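# Place the open cardboard box upright between the arms

## Task

Set the open cardboard box down on its bottom, centred between the two arms and well forward of them but still easy for both to reach. Its front wall must face the arms and be roughly square to them, with the lid at the rear, and the lid must be left standing open. The task fails if any part of the box ends up pushed into the card of its own walls or base.

## Robot and tools

Robot: two arms, left_arm and right_arm. left_arm has a five-finger left hand and right_arm a five-finger right hand; the left hand mirrors the right. Calibrated bases in the scene frame: left_arm at (+0.019, +0.241, +0.010) m, right_arm at (-0.044, -0.261, +0.009) m, both facing almost straight along +x. A post stands on the floor behind the arms, and a camera stand sits between them just behind their bases; do not strike either.

Scene frame: origin at table-top height, midway between the arms; +x points out over the table, +z up, and +y toward left_arm. Reported end_effector_position (m) and end_effector_quat_wxyz use this frame. Offsets you send are not in this frame: they are along the current Hand target's own axes.

Hand point: a point fixed to the palm, 0.05 m in front of it and 0.15 m from the wrist mounting face along the fingers. Its +z runs along straight fingers, +y comes out of the palm, and +x runs across the palm away from the thumb on the right hand (toward the thumb on the left hand). Straight fingers extend about 0.06 to 0.07 m past the point and sit 0.06 m behind it along -y. A wrist bracket on the little-finger side can catch things. Resting 1 to 3 cm (sometimes 5 cm) short of, usually below, a commanded pose is normal and does not mean contact.

The 28-number row, all values in [-1, 1], always full even if one arm moves: left_arm dx, dy, dz, rx, ry, rz; left hand little, ring, middle, index, thumb_bend, thumb_turn, force_limit, speed; then the same fourteen for right_arm and its hand. dx to rz are an offset, not a pose: a change from that arm's Hand target at the start of the action, along that target's axes; 1.0 equals 0.6 m or 180 degrees, and rx, ry, rz form one rotation vector. Zeros in all six mean no new request for that arm. Finger and thumb numbers are absolute targets: +1 open/straight, -1 curled; thumb_turn +1 beside the palm, -1 across in front of it. force_limit maps -1 to about 0 N and +1 to 10 N at the fingertip (15 N for the two thumb motors). speed rises from near zero at -1 to full at +0.48 and above. There is no 'no change' value for the hand: to keep a hand as it is, repeat the eight numbers of the last row actually executed for it; if none has run yet, send hand_measured plus hand_force_limit and hand_speed.

execute_actions: actions is a list of actions; each action is a table of up to 15 rows, one per 1/30 s step, and a short table keeps its last row to step 15. Each row in an action is measured from the Hand target at that action's start, so repeating an offset moves the arm further. cameras picks images by name (["all"], [] or names); an unknown name invalidates the call. An empty actions list returns images of every camera.

move: target is one 28-number row or a list of up to 15 rows; every row is an offset from the same starting Hand targets, not from the previous row. speed is the top path speed in m/s (0.002 to 4.3, default 0.25; rotation up to twice that in rad/s), one value or one per target. blend (m) rounds corners between listed targets; 0 stops at each. blocking=false returns after about 0.5 s while motion continues. Paths are straight, all end together, cap at 10 s, and do not avoid obstacles or the other arm. Faster moves lag more and hit harder. The result adds a move: line, e.g. done, off_target, moving, held or fault, plus limits (paced = pose clipped, held = steps withheld).

wait: seconds from 0 to 3600; sends nothing new, lets a running move continue. stop: brakes a running move. zoom_image: camera plus region [x0, y0, x1, y1] in that camera's pixels, at most 504 by 504, from its latest image. show_instructions: shows the reference pages. finished_scene: ends the scene for good (scene 1, optional).

Cameras: cam_head_left, cam_head_right, cam_high, cam_low (896x504) and the fisheye cam_left_wrist, cam_right_wrist (672x504).

Results report, per arm, Hand target (the last commanded pose after clipping; the next offsets count from it), joint positions, velocities and torques, and per hand hand_measured, hand_stopped_by (moving, target, force, stalled, fault), hand_load_n (positive when pushed open), hand_force_limit and hand_speed, all six-valued in the row order above. A lost grip shows as hand_load_n dropping near 0. Orientation commands are clipped to within 40 degrees of the measured one per step.

Gripping: with the thumb across the palm, the hand closes around things about 0.035 to 0.065 m thick, handles down to about 0.025 m; thumb tip and index pad can pinch light items up to about 0.08 m. To grip gently, close with speed at -0.94 or below. To squeeze more, raise force_limit and send a more-closed target; to loosen, send a more-open target than hand_measured.

Avoid: dropping the box even slightly, releasing it while it moves, letting it fall off the table, slamming or pressing hard, and any contact between the two hands or arms, which can end the scene. An arm blocked by something keeps pushing until commanded back past its hand point. Long holding or stretched reach heats motors; at 100 °C the arm goes limp for 30 to 60 s.

Each tool is called after ">>>" by a JSON object that holds its "name" and its "arguments", one argument or row to a line.

Reference images:

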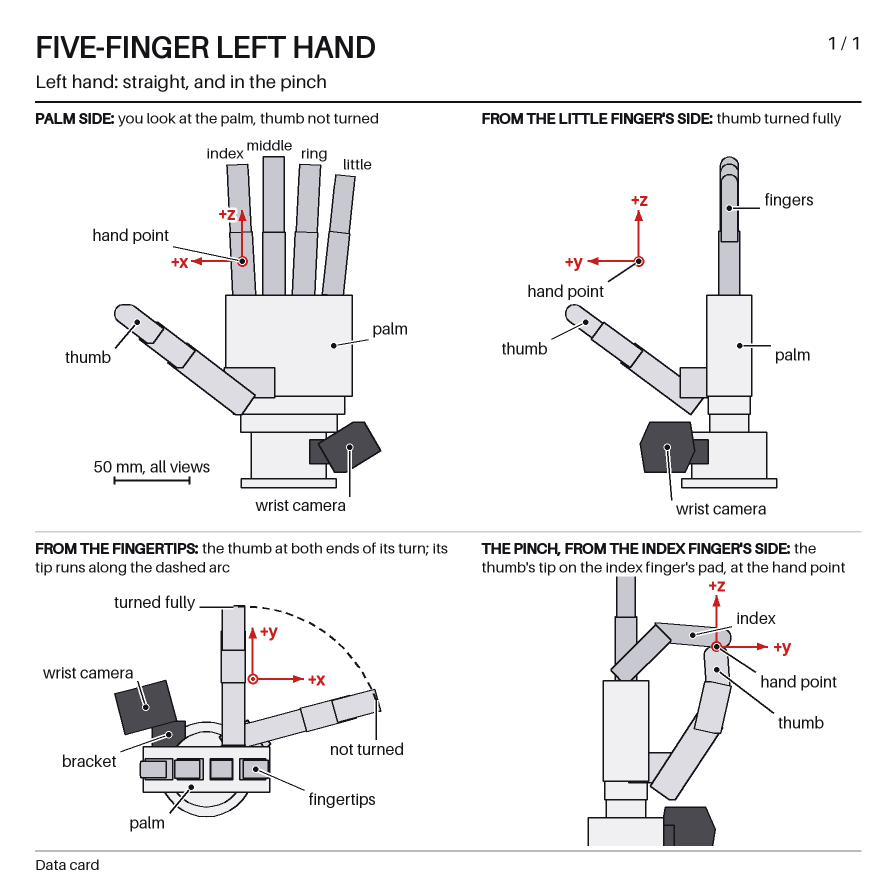

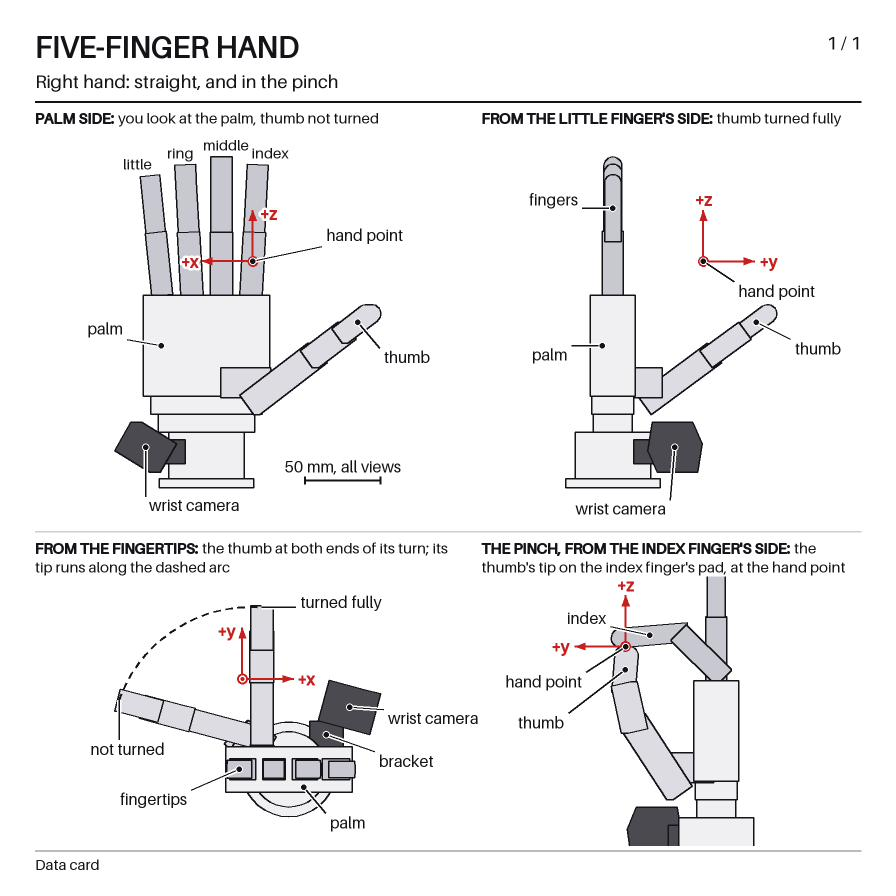

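## Session

>>> {"name": "execute_actions", "arguments": {
  "actions": []
}}

Scene clock: 0.00 s.
left_arm: end_effector_position=(+0.6820, +0.4373, +0.2641) hand_measured=(+1.000, +1.000, +1.000, +1.000, +1.000, +1.000) hand_load_n=(+0.0, +0.0, +0.0, +0.0, +0.0, +0.0) hand_stopped_by=(target, target, target, target, target, target) hand_force_limit=0.00 hand_speed=-0.80 end_effector_quat_wxyz=(+0.329, -0.220, +0.918, +0.033) | right_arm: end_effector_position=(+0.5209, -0.6908, +0.2123) hand_measured=(+1.000, +1.000, +1.000, +1.000, +1.000, +1.000) hand_load_n=(+0.0, +0.0, +0.0, +0.0, +0.0, +0.0) hand_stopped_by=(target, target, target, target, target, target) hand_force_limit=0.00 hand_speed=-0.80 end_effector_quat_wxyz=(+0.082, +0.845, -0.446, +0.284)
Joint positions: left_arm=[0.184 1.811 1.828 -0.919 -0.09 1.322] | right_arm=[-0.533 1.939 1.914 -0.956 0.119 -1.189]
Joint velocities: within noise
Joint torques (N m): no reading
Motor temperatures (°C): left_arm=[31 30 32 32 30 30] | right_arm=[29 30 32 32 32 31]
Heat: left arm: hottest elbow 32 °C; right arm: hottest elbow 32 °C.
Hand target: left_arm +0.6890, +0.4393, +0.2733; +0.340, -0.219, +0.914, +0.035 | right_arm +0.5278, -0.6960, +0.2319; +0.085, +0.839, -0.444, +0.304

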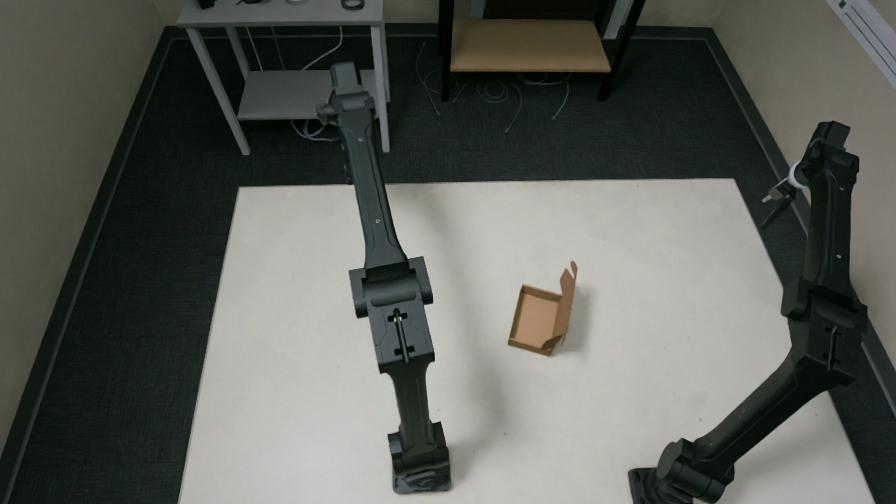

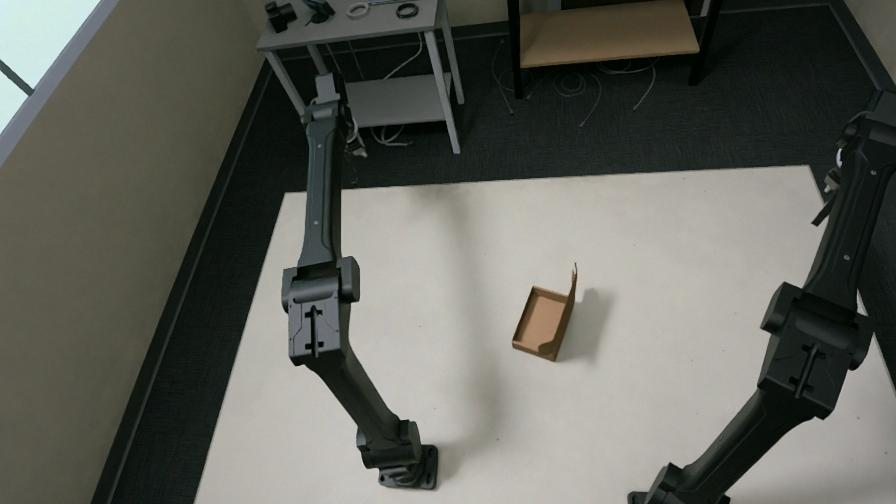

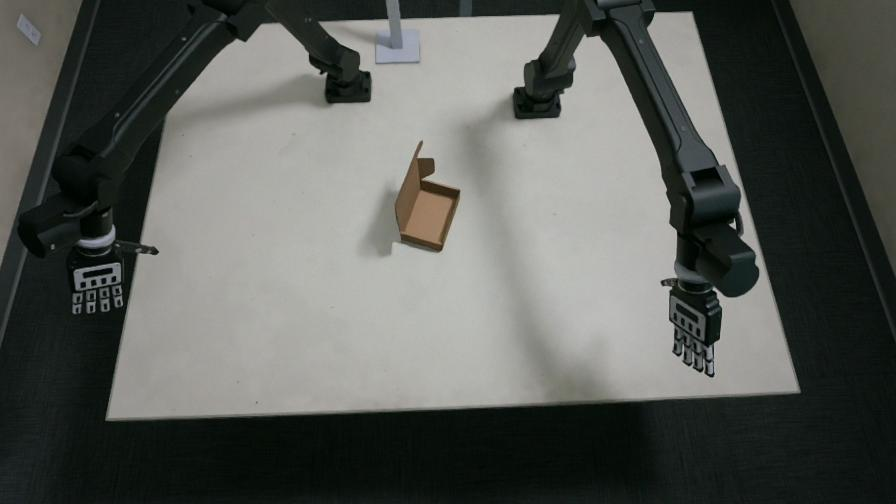

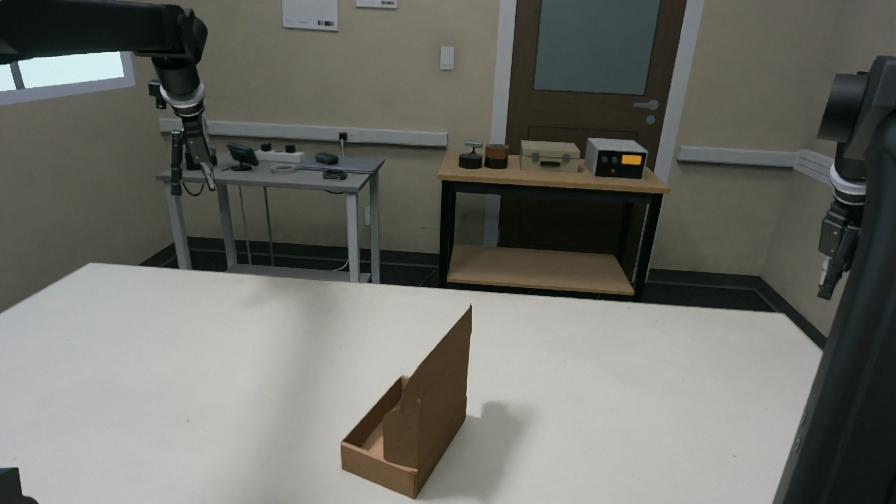

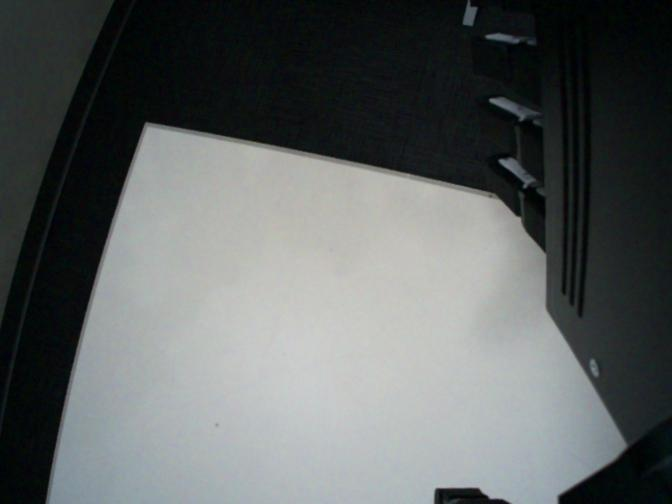

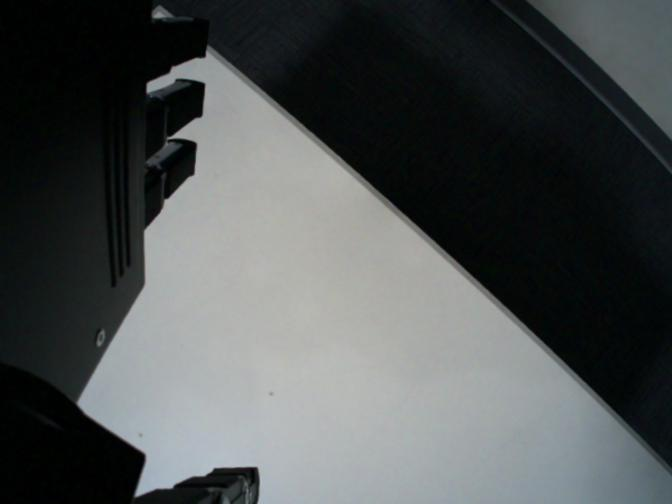

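>>> {"name": "zoom_image", "arguments": {
  "camera": "cam_head_left",
  "region": [440, 230, 640, 390]
}}

>>> {"name": "zoom_image", "arguments": {
  "camera": "cam_head_right",
  "region": [440, 230, 640, 390]
}}

>>> {"name": "zoom_image", "arguments": {
  "camera": "cam_high",
  "region": [340, 110, 520, 270]
}}

>>> {"name": "zoom_image", "arguments": {
  "camera": "cam_low",
  "region": [300, 280, 560, 504]
}}

Scaled by 2.520 from the camera's image (finer frame: 1280x720).

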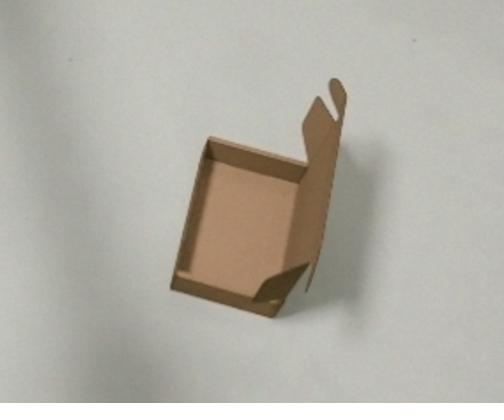

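Scaled by 2.520 from the camera's image (finer frame: 1280x720).

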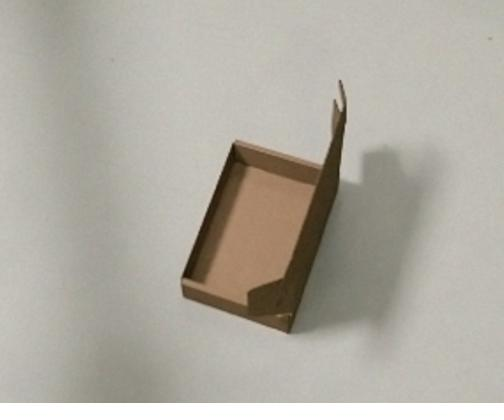

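Scaled by 2.800 from the camera's image (finer frame: 1280x720).

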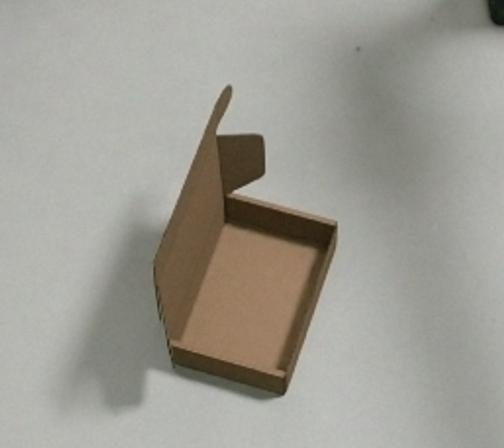

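Scaled by 1.938 from the camera's image (finer frame: 1280x720).

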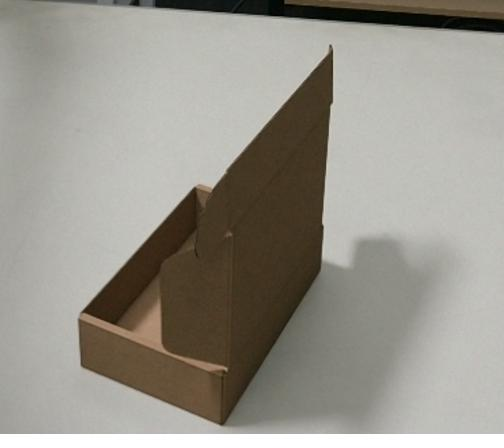

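>>> {"name": "move", "arguments": {
  "target": [0.7355,-0.1922,-0.5397,-0.1472,0.1810,-0.3353,1,1,1,1,1,-1,0,0,0,0,0,0,0,0,1,1,1,1,1,1,0,-0.8],
  "speed": 0.3,
  "cameras": ["all"]
}}

Scene clock: 17.00 s.
left_arm: end_effector_position=(+0.2494, +0.1025, +0.2498) hand_measured=(+1.000, +1.000, +1.000, +1.000, +1.000, -1.000) hand_load_n=(+0.0, +0.0, +0.0, +0.0, -0.5, +0.0) hand_stopped_by=(target, target, target, target, target, target) hand_force_limit=0.00 hand_speed=0.00 end_effector_quat_wxyz=(+0.001, +0.707, -0.707, +0.003) | right_arm: end_effector_position=(+0.5209, -0.6908, +0.2123) hand_measured=(+1.000, +1.000, +1.000, +1.000, +1.000, +1.000) hand_load_n=(+0.0, +0.0, +0.0, +0.0, +0.0, -0.5) hand_stopped_by=(target, target, target, target, target, target) hand_force_limit=0.00 hand_speed=-0.80 end_effector_quat_wxyz=(+0.082, +0.845, -0.446, +0.284)
Joint positions: left_arm=[-0.358 1.143 1.156 -1.58 0.003 -0.35] | right_arm=[-0.533 1.939 1.914 -0.956 0.119 -1.189]
Joint torques (N m): left_arm=[-1.49 -5.66 7.57 0.08 0.04 -0.17] | right_arm=[0.32 -18.37 10.25 1.47 0.14 -0.13]
Heat: left arm: hottest elbow 36 °C; right arm: hottest elbow 34 °C.
Hand target: left_arm +0.2447, +0.1003, +0.2500; +0.000, +0.707, -0.707, +0.000 | right_arm +0.5278, -0.6960, +0.2319; +0.085, +0.839, -0.444, +0.304
Off the commanded pose: left_arm 0.005 m, 0 deg | right_arm 0.021 m, 2 deg.
move: done
cam_left_wrist: T_world_to_cam=[[0.96689, -0.24883, -0.05658, -0.19351], [-0.18774, -0.84384, 0.50269, 0.01093], [-0.17283, -0.47542, -0.86262, 0.42464]] pos_world=[0.26254, 0.16296, 0.34986]

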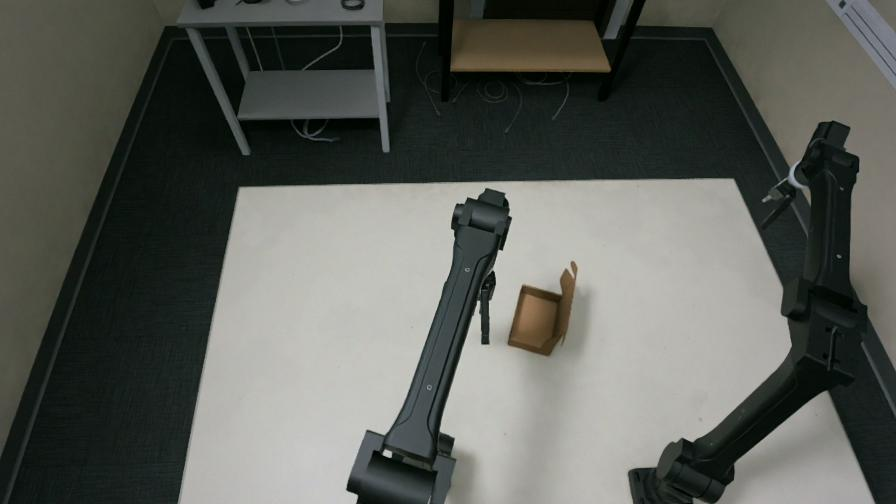

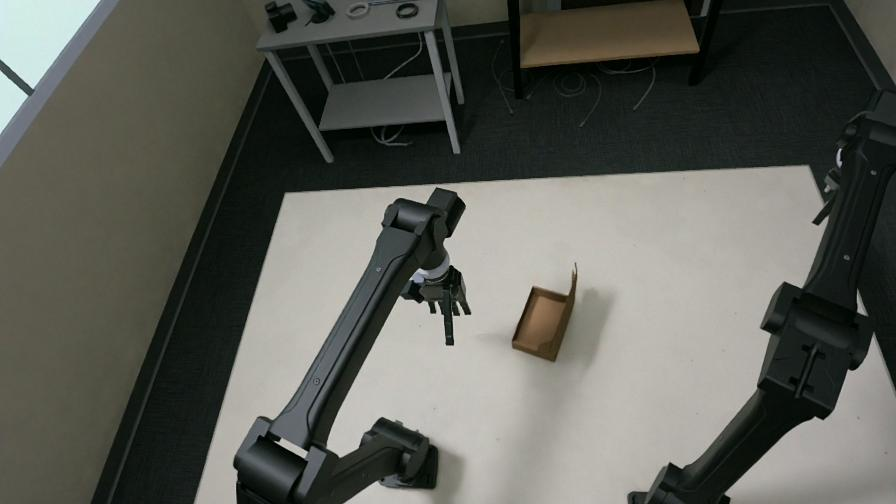

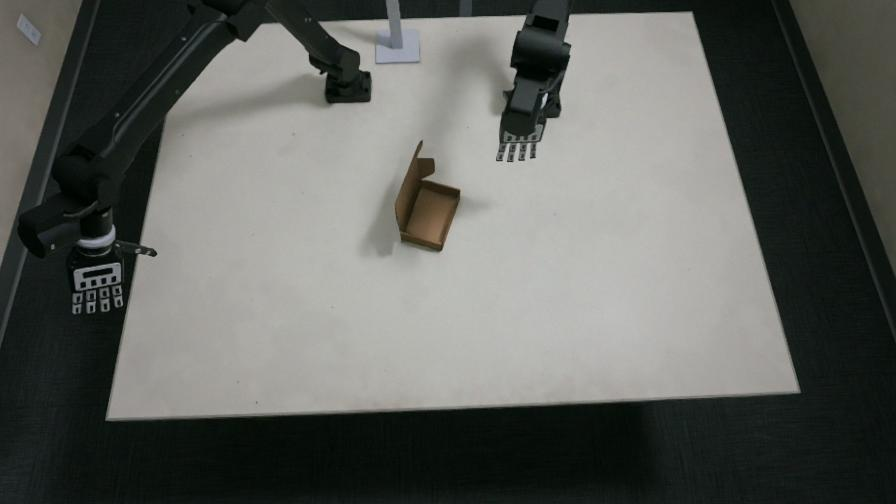

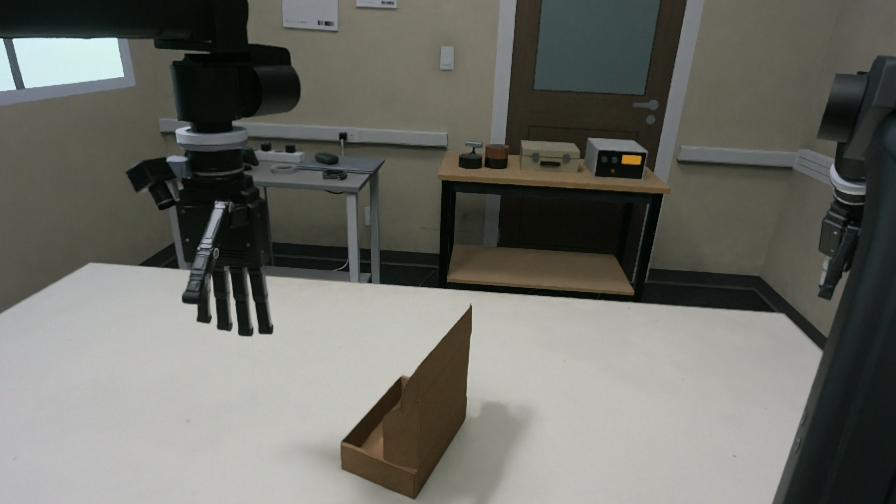

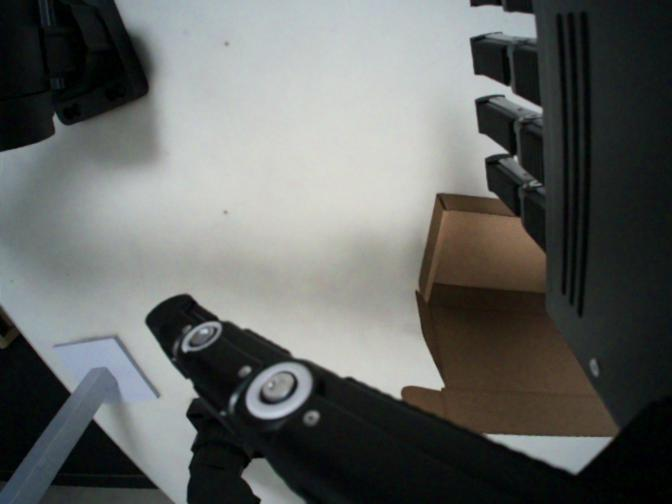

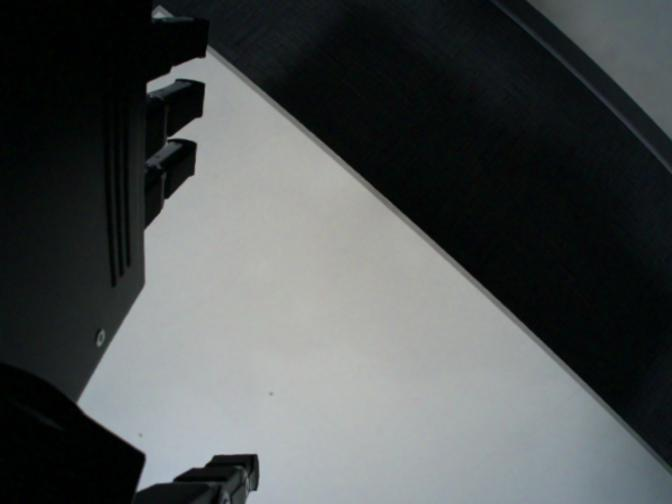

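>>> {"name": "move", "arguments": {
  "target": [0,0,0.275,0,0,0,1,1,1,1,1,-1,0,0,0,0,0,0,0,0,1,1,1,1,1,1,0,-0.8],
  "speed": 0.2,
  "cameras": ["cam_head_left","cam_head_right","cam_low","cam_high","cam_left_wrist"]
}}

Scene clock: 19.37 s.
left_arm: end_effector_position=(+0.2429, +0.1048, +0.0881) hand_measured=(+1.000, +1.000, +1.000, +1.000, +1.000, -1.000) hand_load_n=(+0.0, +0.0, +0.0, +0.0, +0.0, +0.0) hand_stopped_by=(target, target, target, target, target, target) hand_force_limit=0.00 hand_speed=0.00 end_effector_quat_wxyz=(+0.003, +0.707, -0.707, -0.002) | right_arm: end_effector_position=(+0.5209, -0.6908, +0.2123) hand_measured=(+1.000, +1.000, +1.000, +1.000, +1.000, +1.000) hand_load_n=(-0.5, +0.0, +0.0, +0.0, +0.0, +0.0) hand_stopped_by=(target, target, target, target, target, target) hand_force_limit=0.00 hand_speed=-0.80 end_effector_quat_wxyz=(+0.082, +0.845, -0.446, +0.284)
Joint positions: left_arm=[-0.358 1.23 0.786 -1.133 0.003 -0.35] | right_arm=[-0.533 1.939 1.914 -0.956 0.119 -1.189]
Joint torques (N m): left_arm=[-1.49 -4.72 6.98 0.98 0.04 -0.16] | right_arm=[0.26 -18.37 10.22 1.54 0.14 -0.15]
Heat: left arm: hottest elbow 36 °C; right arm: hottest elbow 34 °C.
Hand target: left_arm +0.2448, +0.1002, +0.0850; +0.000, +0.707, -0.707, +0.000 | right_arm +0.5278, -0.6960, +0.2319; +0.085, +0.839, -0.444, +0.304
Off the commanded pose: left_arm 0.006 m, 0 deg | right_arm 0.021 m, 2 deg.
move: done
cam_left_wrist: T_world_to_cam=[[0.96627, -0.2486, -0.06722, -0.19475], [-0.18269, -0.84567, 0.50146, 0.09204], [-0.18151, -0.47227, -0.86257, 0.28696]] pos_world=[0.25708, 0.16495, 0.18827]
Images, in order (width x height): cam_head_left 896x504, cam_head_right 896x504, cam_high 896x504, cam_low 896x504, cam_left_wrist 672x504.

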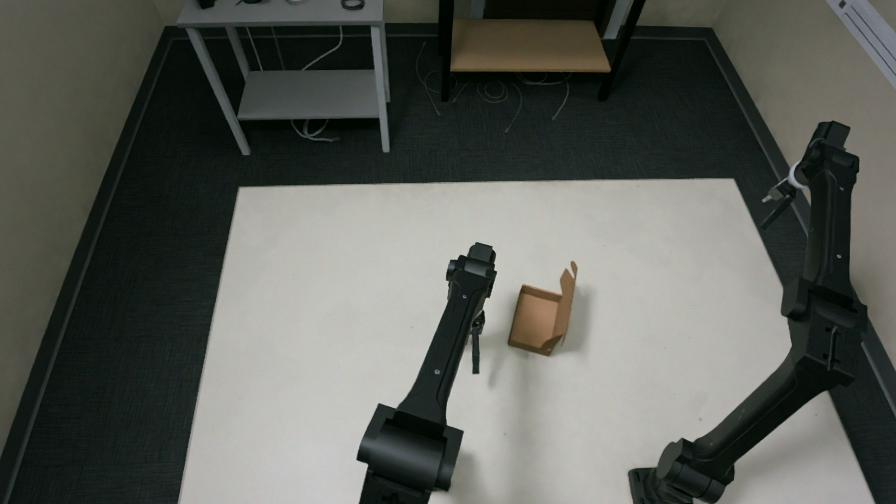

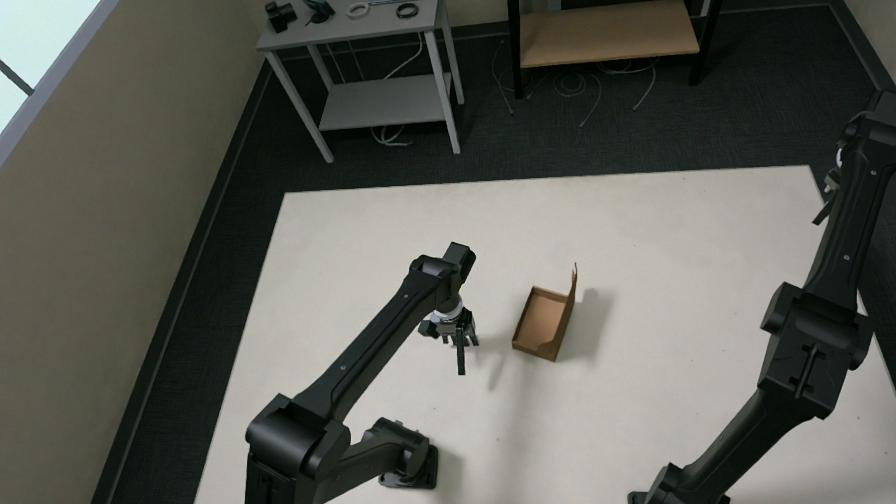

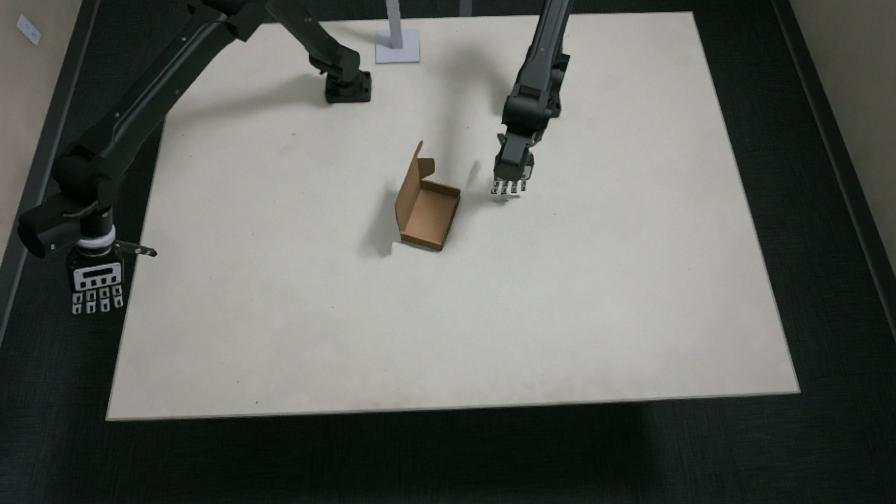

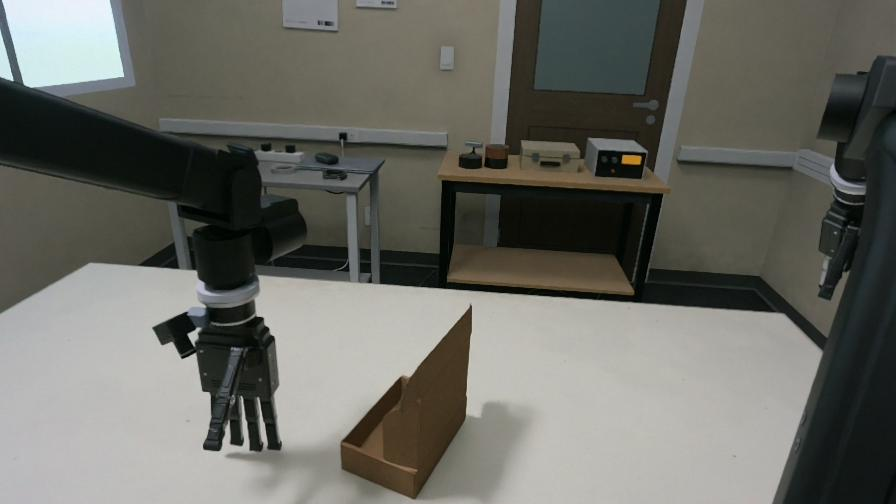

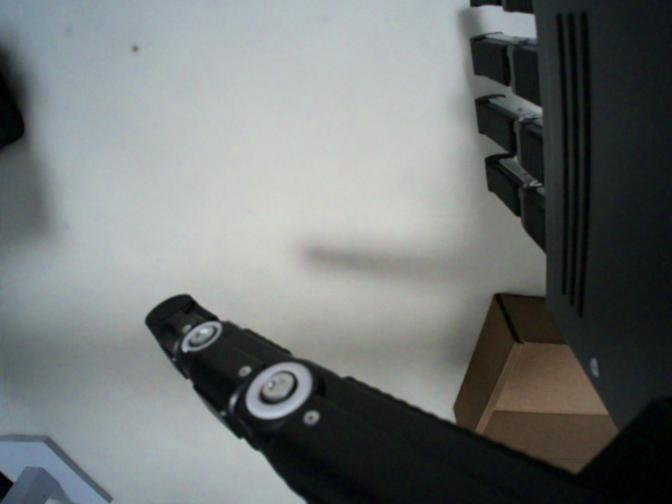

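>>> {"name": "zoom_image", "arguments": {
  "camera": "cam_low",
  "region": [140, 290, 500, 504]
}}

>>> {"name": "zoom_image", "arguments": {
  "camera": "cam_high",
  "region": [380, 120, 560, 270]
}}

>>> {"name": "zoom_image", "arguments": {
  "camera": "cam_head_right",
  "region": [400, 270, 600, 400]
}}

Scaled by 1.400 from the camera's image (finer frame: 1280x720).

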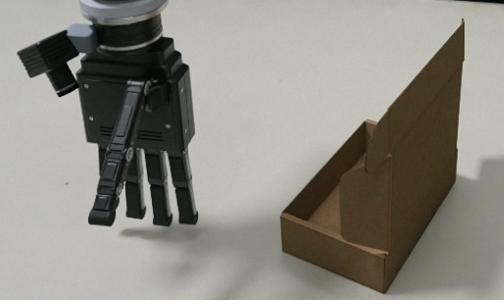

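Scaled by 2.800 from the camera's image (finer frame: 1280x720).

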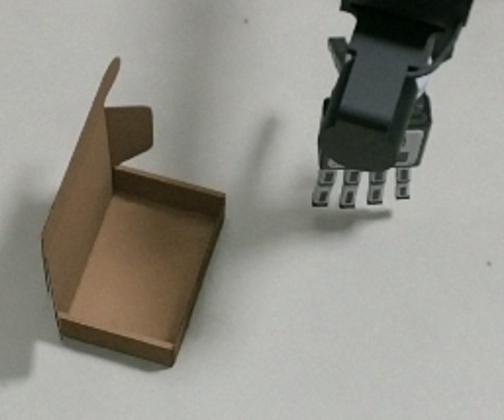

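Scaled by 2.520 from the camera's image (finer frame: 1280x720).

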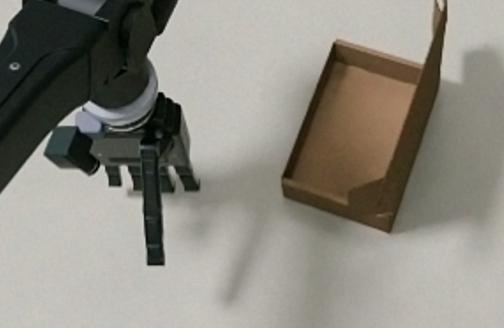

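>>> {"name": "move", "arguments": {
  "target": [
    [0,-0.04,0,0,0,0,1,1,1,1,1,-1,0,0,0,0,0,0,0,0,1,1,1,1,1,1,0,-0.8],
    [0.2,-0.04,0,0,0,0,1,1,1,1,1,-1,0,0,0,0,0,0,0,0,1,1,1,1,1,1,0,-0.8]
  ],
  "speed": 0.08,
  "blend": [0.005,0],
  "cameras": ["cam_head_left","cam_head_right","cam_low","cam_high"]
}}

Scene clock: 26.43 s.
left_arm: end_effector_position=(+0.2536, -0.0033, +0.0771) hand_measured=(+1.000, +1.000, +1.000, +1.000, +1.000, -1.000) hand_load_n=(+0.0, +0.0, +0.0, +0.0, +0.0, +0.0) hand_stopped_by=(target, target, target, target, target, target) hand_force_limit=0.00 hand_speed=0.00 end_effector_quat_wxyz=(+0.002, +0.706, -0.708, -0.021) | right_arm: end_effector_position=(+0.5209, -0.6908, +0.2123) hand_measured=(+1.000, +1.000, +1.000, +1.000, +1.000, +1.000) hand_load_n=(+0.0, +0.0, +0.0, +0.0, -0.5, +0.0) hand_stopped_by=(target, target, target, target, target, target) hand_force_limit=0.00 hand_speed=-0.80 end_effector_quat_wxyz=(+0.082, +0.845, -0.446, +0.284)
Joint positions: left_arm=[-0.634 1.437 0.944 -1.121 -0.003 -0.623] | right_arm=[-0.533 1.939 1.914 -0.956 0.119 -1.189]
Joint torques (N m): left_arm=[-1.26 -7.24 9.78 0.83 0.06 -0.16] | right_arm=[0.32 -18.43 10.26 1.47 0.14 -0.16]
Heat: left arm: hottest elbow 36 °C; right arm: hottest elbow 35 °C.
Hand target: left_arm +0.2687, -0.0198, +0.0851; +0.000, +0.707, -0.707, +0.000 | right_arm +0.5278, -0.6960, +0.2319; +0.085, +0.839, -0.444, +0.304
Off the commanded pose: left_arm 0.024 m, 3 deg | right_arm 0.021 m, 2 deg.
move: off_target (left_arm)
Images, in order (width x height): cam_head_left 896x504, cam_head_right 896x504, cam_high 896x504, cam_low 896x504.

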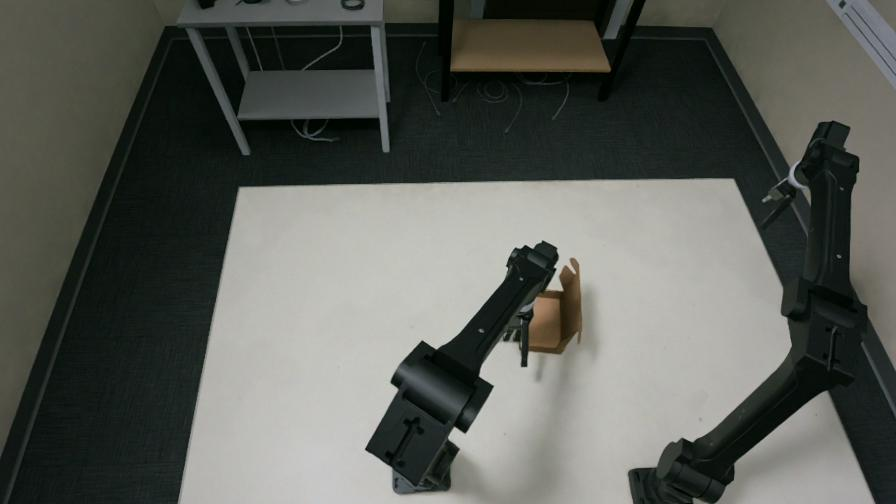

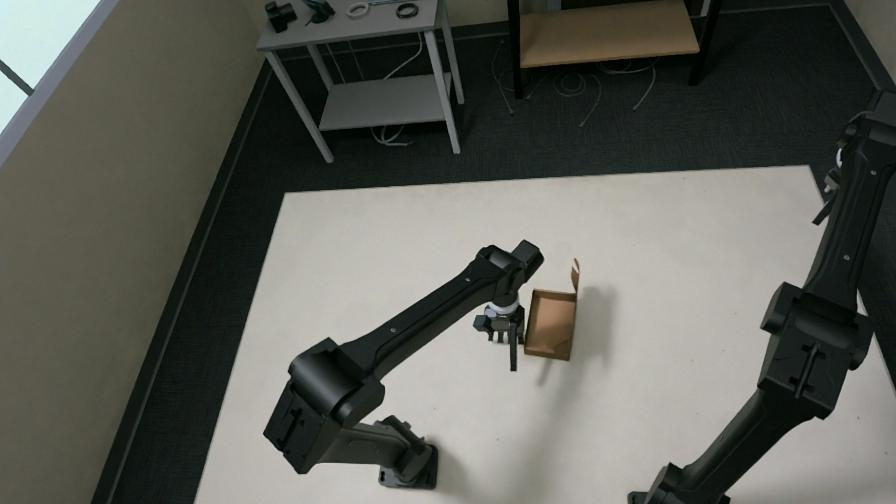

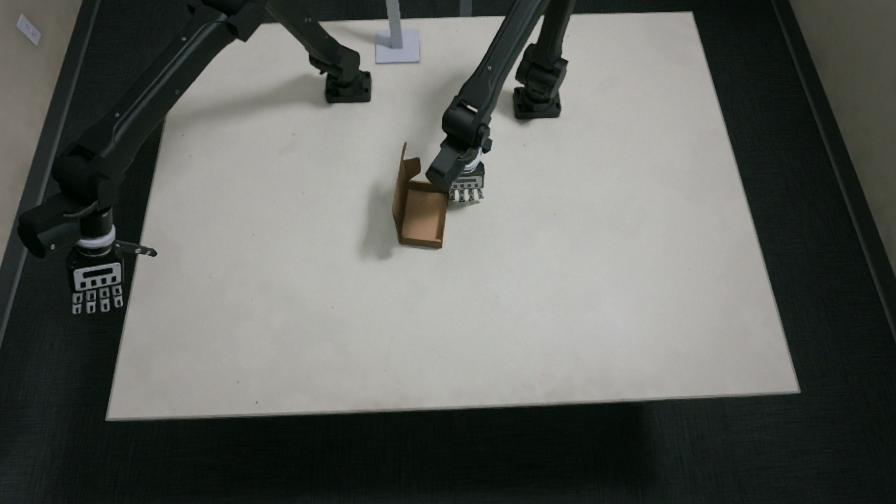

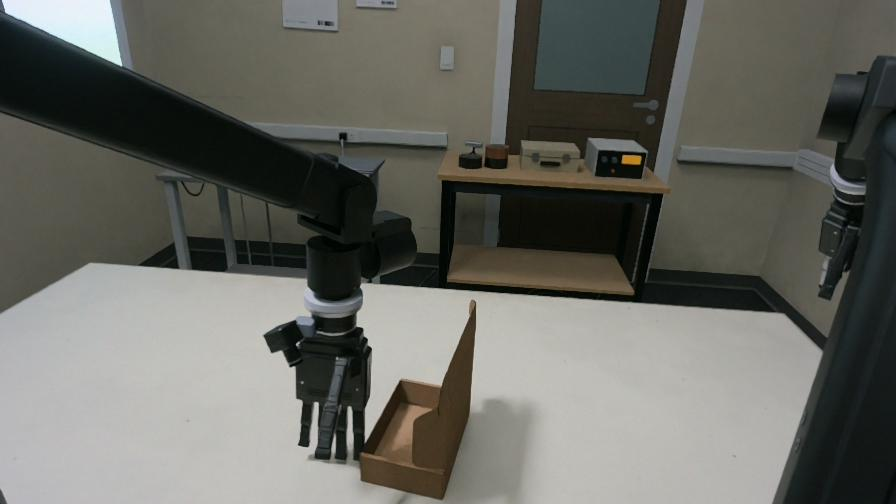

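>>> {"name": "zoom_image", "arguments": {
  "camera": "cam_low",
  "region": [240, 290, 560, 504]
}}

>>> {"name": "zoom_image", "arguments": {
  "camera": "cam_head_right",
  "region": [440, 250, 640, 400]
}}

Scaled by 1.575 from the camera's image (finer frame: 1280x720).

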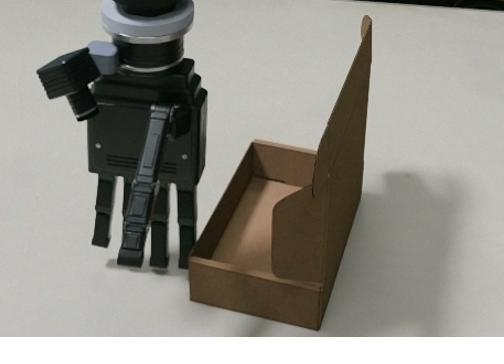

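Scaled by 2.520 from the camera's image (finer frame: 1280x720).

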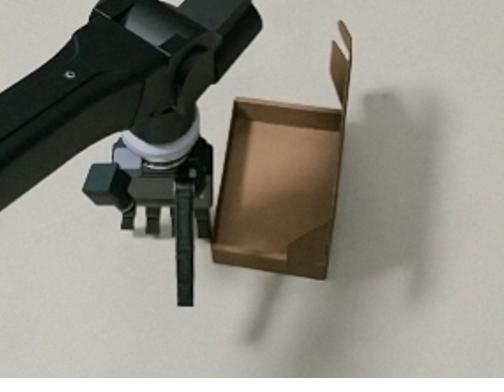

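>>> {"name": "move", "arguments": {
  "target": [0.1333,-0.01,-0.01,0,0,0,1,1,1,1,1,-1,0,0,0,0,0,0,0,0,1,1,1,1,1,1,0,-0.8],
  "speed": 0.08,
  "cameras": ["cam_head_left","cam_head_right","cam_low","cam_high"]
}}

>>> {"name": "zoom_image", "arguments": {
  "camera": "cam_low",
  "region": [240, 290, 560, 504]
}}

>>> {"name": "zoom_image", "arguments": {
  "camera": "cam_head_right",
  "region": [440, 250, 640, 400]
}}

Scene clock: 29.30 s.
left_arm: end_effector_position=(+0.2672, -0.0857, +0.0829) hand_measured=(+1.000, +1.000, +1.000, +1.000, +1.000, -1.000) hand_load_n=(+0.0, +0.0, +0.0, +0.5, +0.0, +0.0) hand_stopped_by=(target, target, target, target, target, target) hand_force_limit=0.00 hand_speed=0.00 end_effector_quat_wxyz=(-0.001, +0.706, -0.708, -0.009) | right_arm: end_effector_position=(+0.5209, -0.6908, +0.2123) hand_measured=(+1.000, +1.000, +1.000, +1.000, +1.000, +1.000) hand_load_n=(+0.0, +0.0, +0.0, +0.0, +0.0, +0.0) hand_stopped_by=(target, target, target, target, target, target) hand_force_limit=0.00 hand_speed=-0.80 end_effector_quat_wxyz=(+0.082, +0.845, -0.446, +0.284)
Joint positions: left_arm=[-0.772 1.569 1.113 -1.133 -0.003 -0.762] | right_arm=[-0.533 1.939 1.914 -0.956 0.119 -1.189]
Joint torques (N m): left_arm=[-1.2 -9.29 9.98 -0.03 0.04 -0.16] | right_arm=[0.09 -18.26 10.22 1.42 0.16 -0.15]
Heat: left arm: hottest elbow 36 °C; right arm: hottest elbow 35 °C.
Hand target: left_arm +0.2747, -0.0998, +0.0911; +0.000, +0.707, -0.707, +0.000 | right_arm +0.5278, -0.6960, +0.2319; +0.085, +0.839, -0.444, +0.304
Off the commanded pose: left_arm 0.018 m, 1 deg | right_arm 0.021 m, 2 deg.
move: off_target (left_arm)
Images, in order (width x height): cam_head_left 896x504, cam_head_right 896x504, cam_high 896x504, cam_low 896x504.

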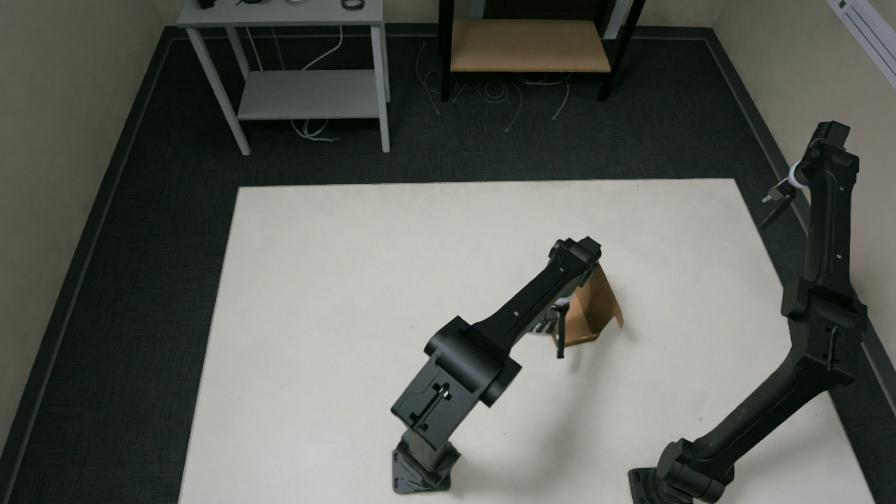

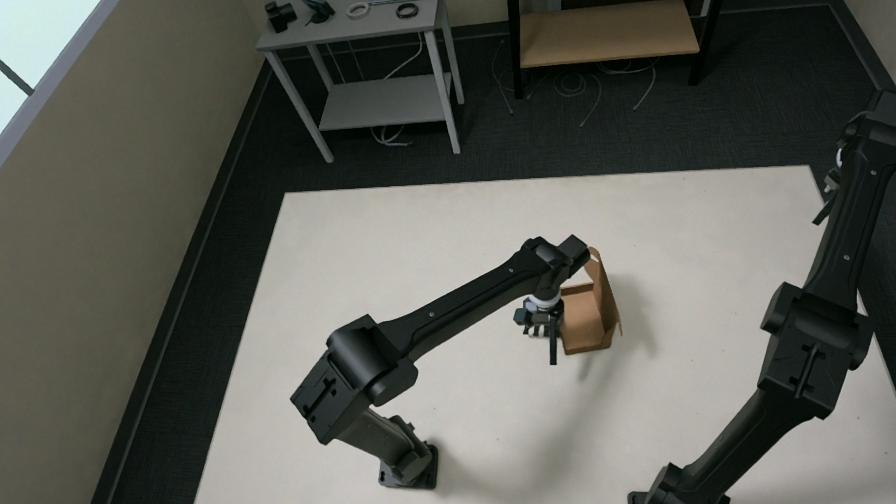

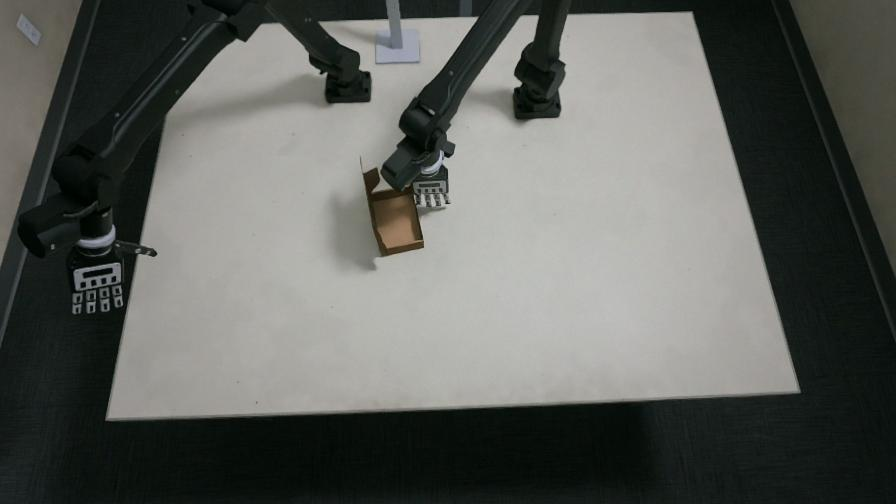

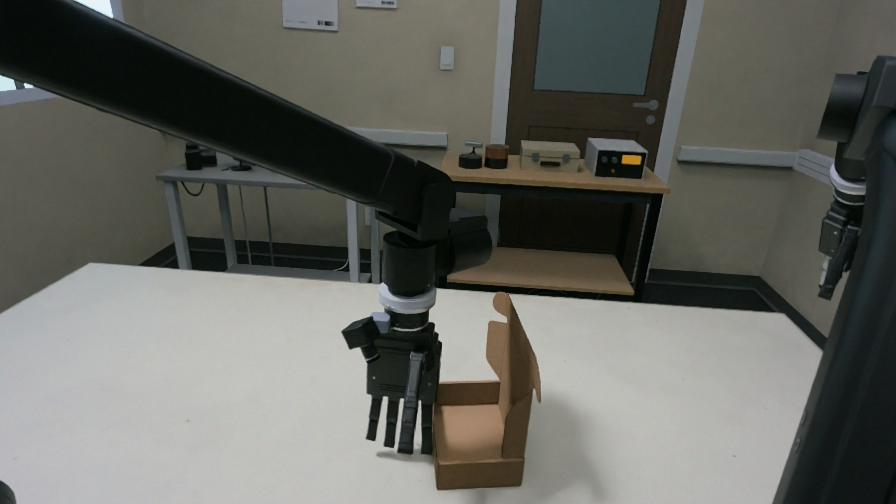

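Scaled by 1.575 from the camera's image (finer frame: 1280x720).

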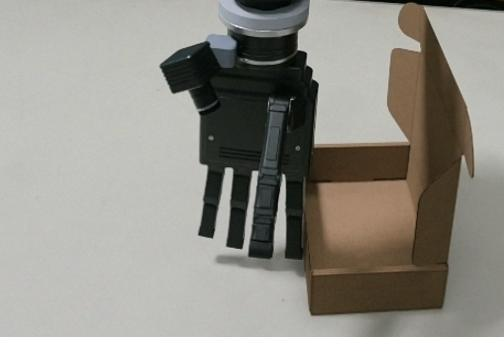

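Scaled by 2.520 from the camera's image (finer frame: 1280x720).

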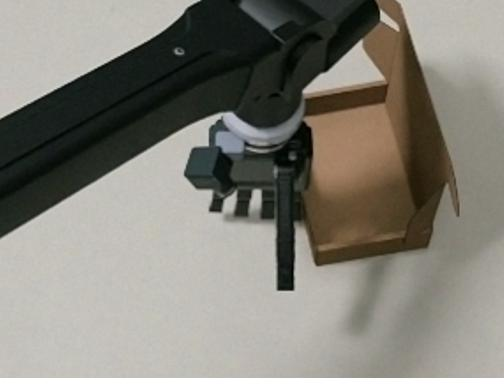

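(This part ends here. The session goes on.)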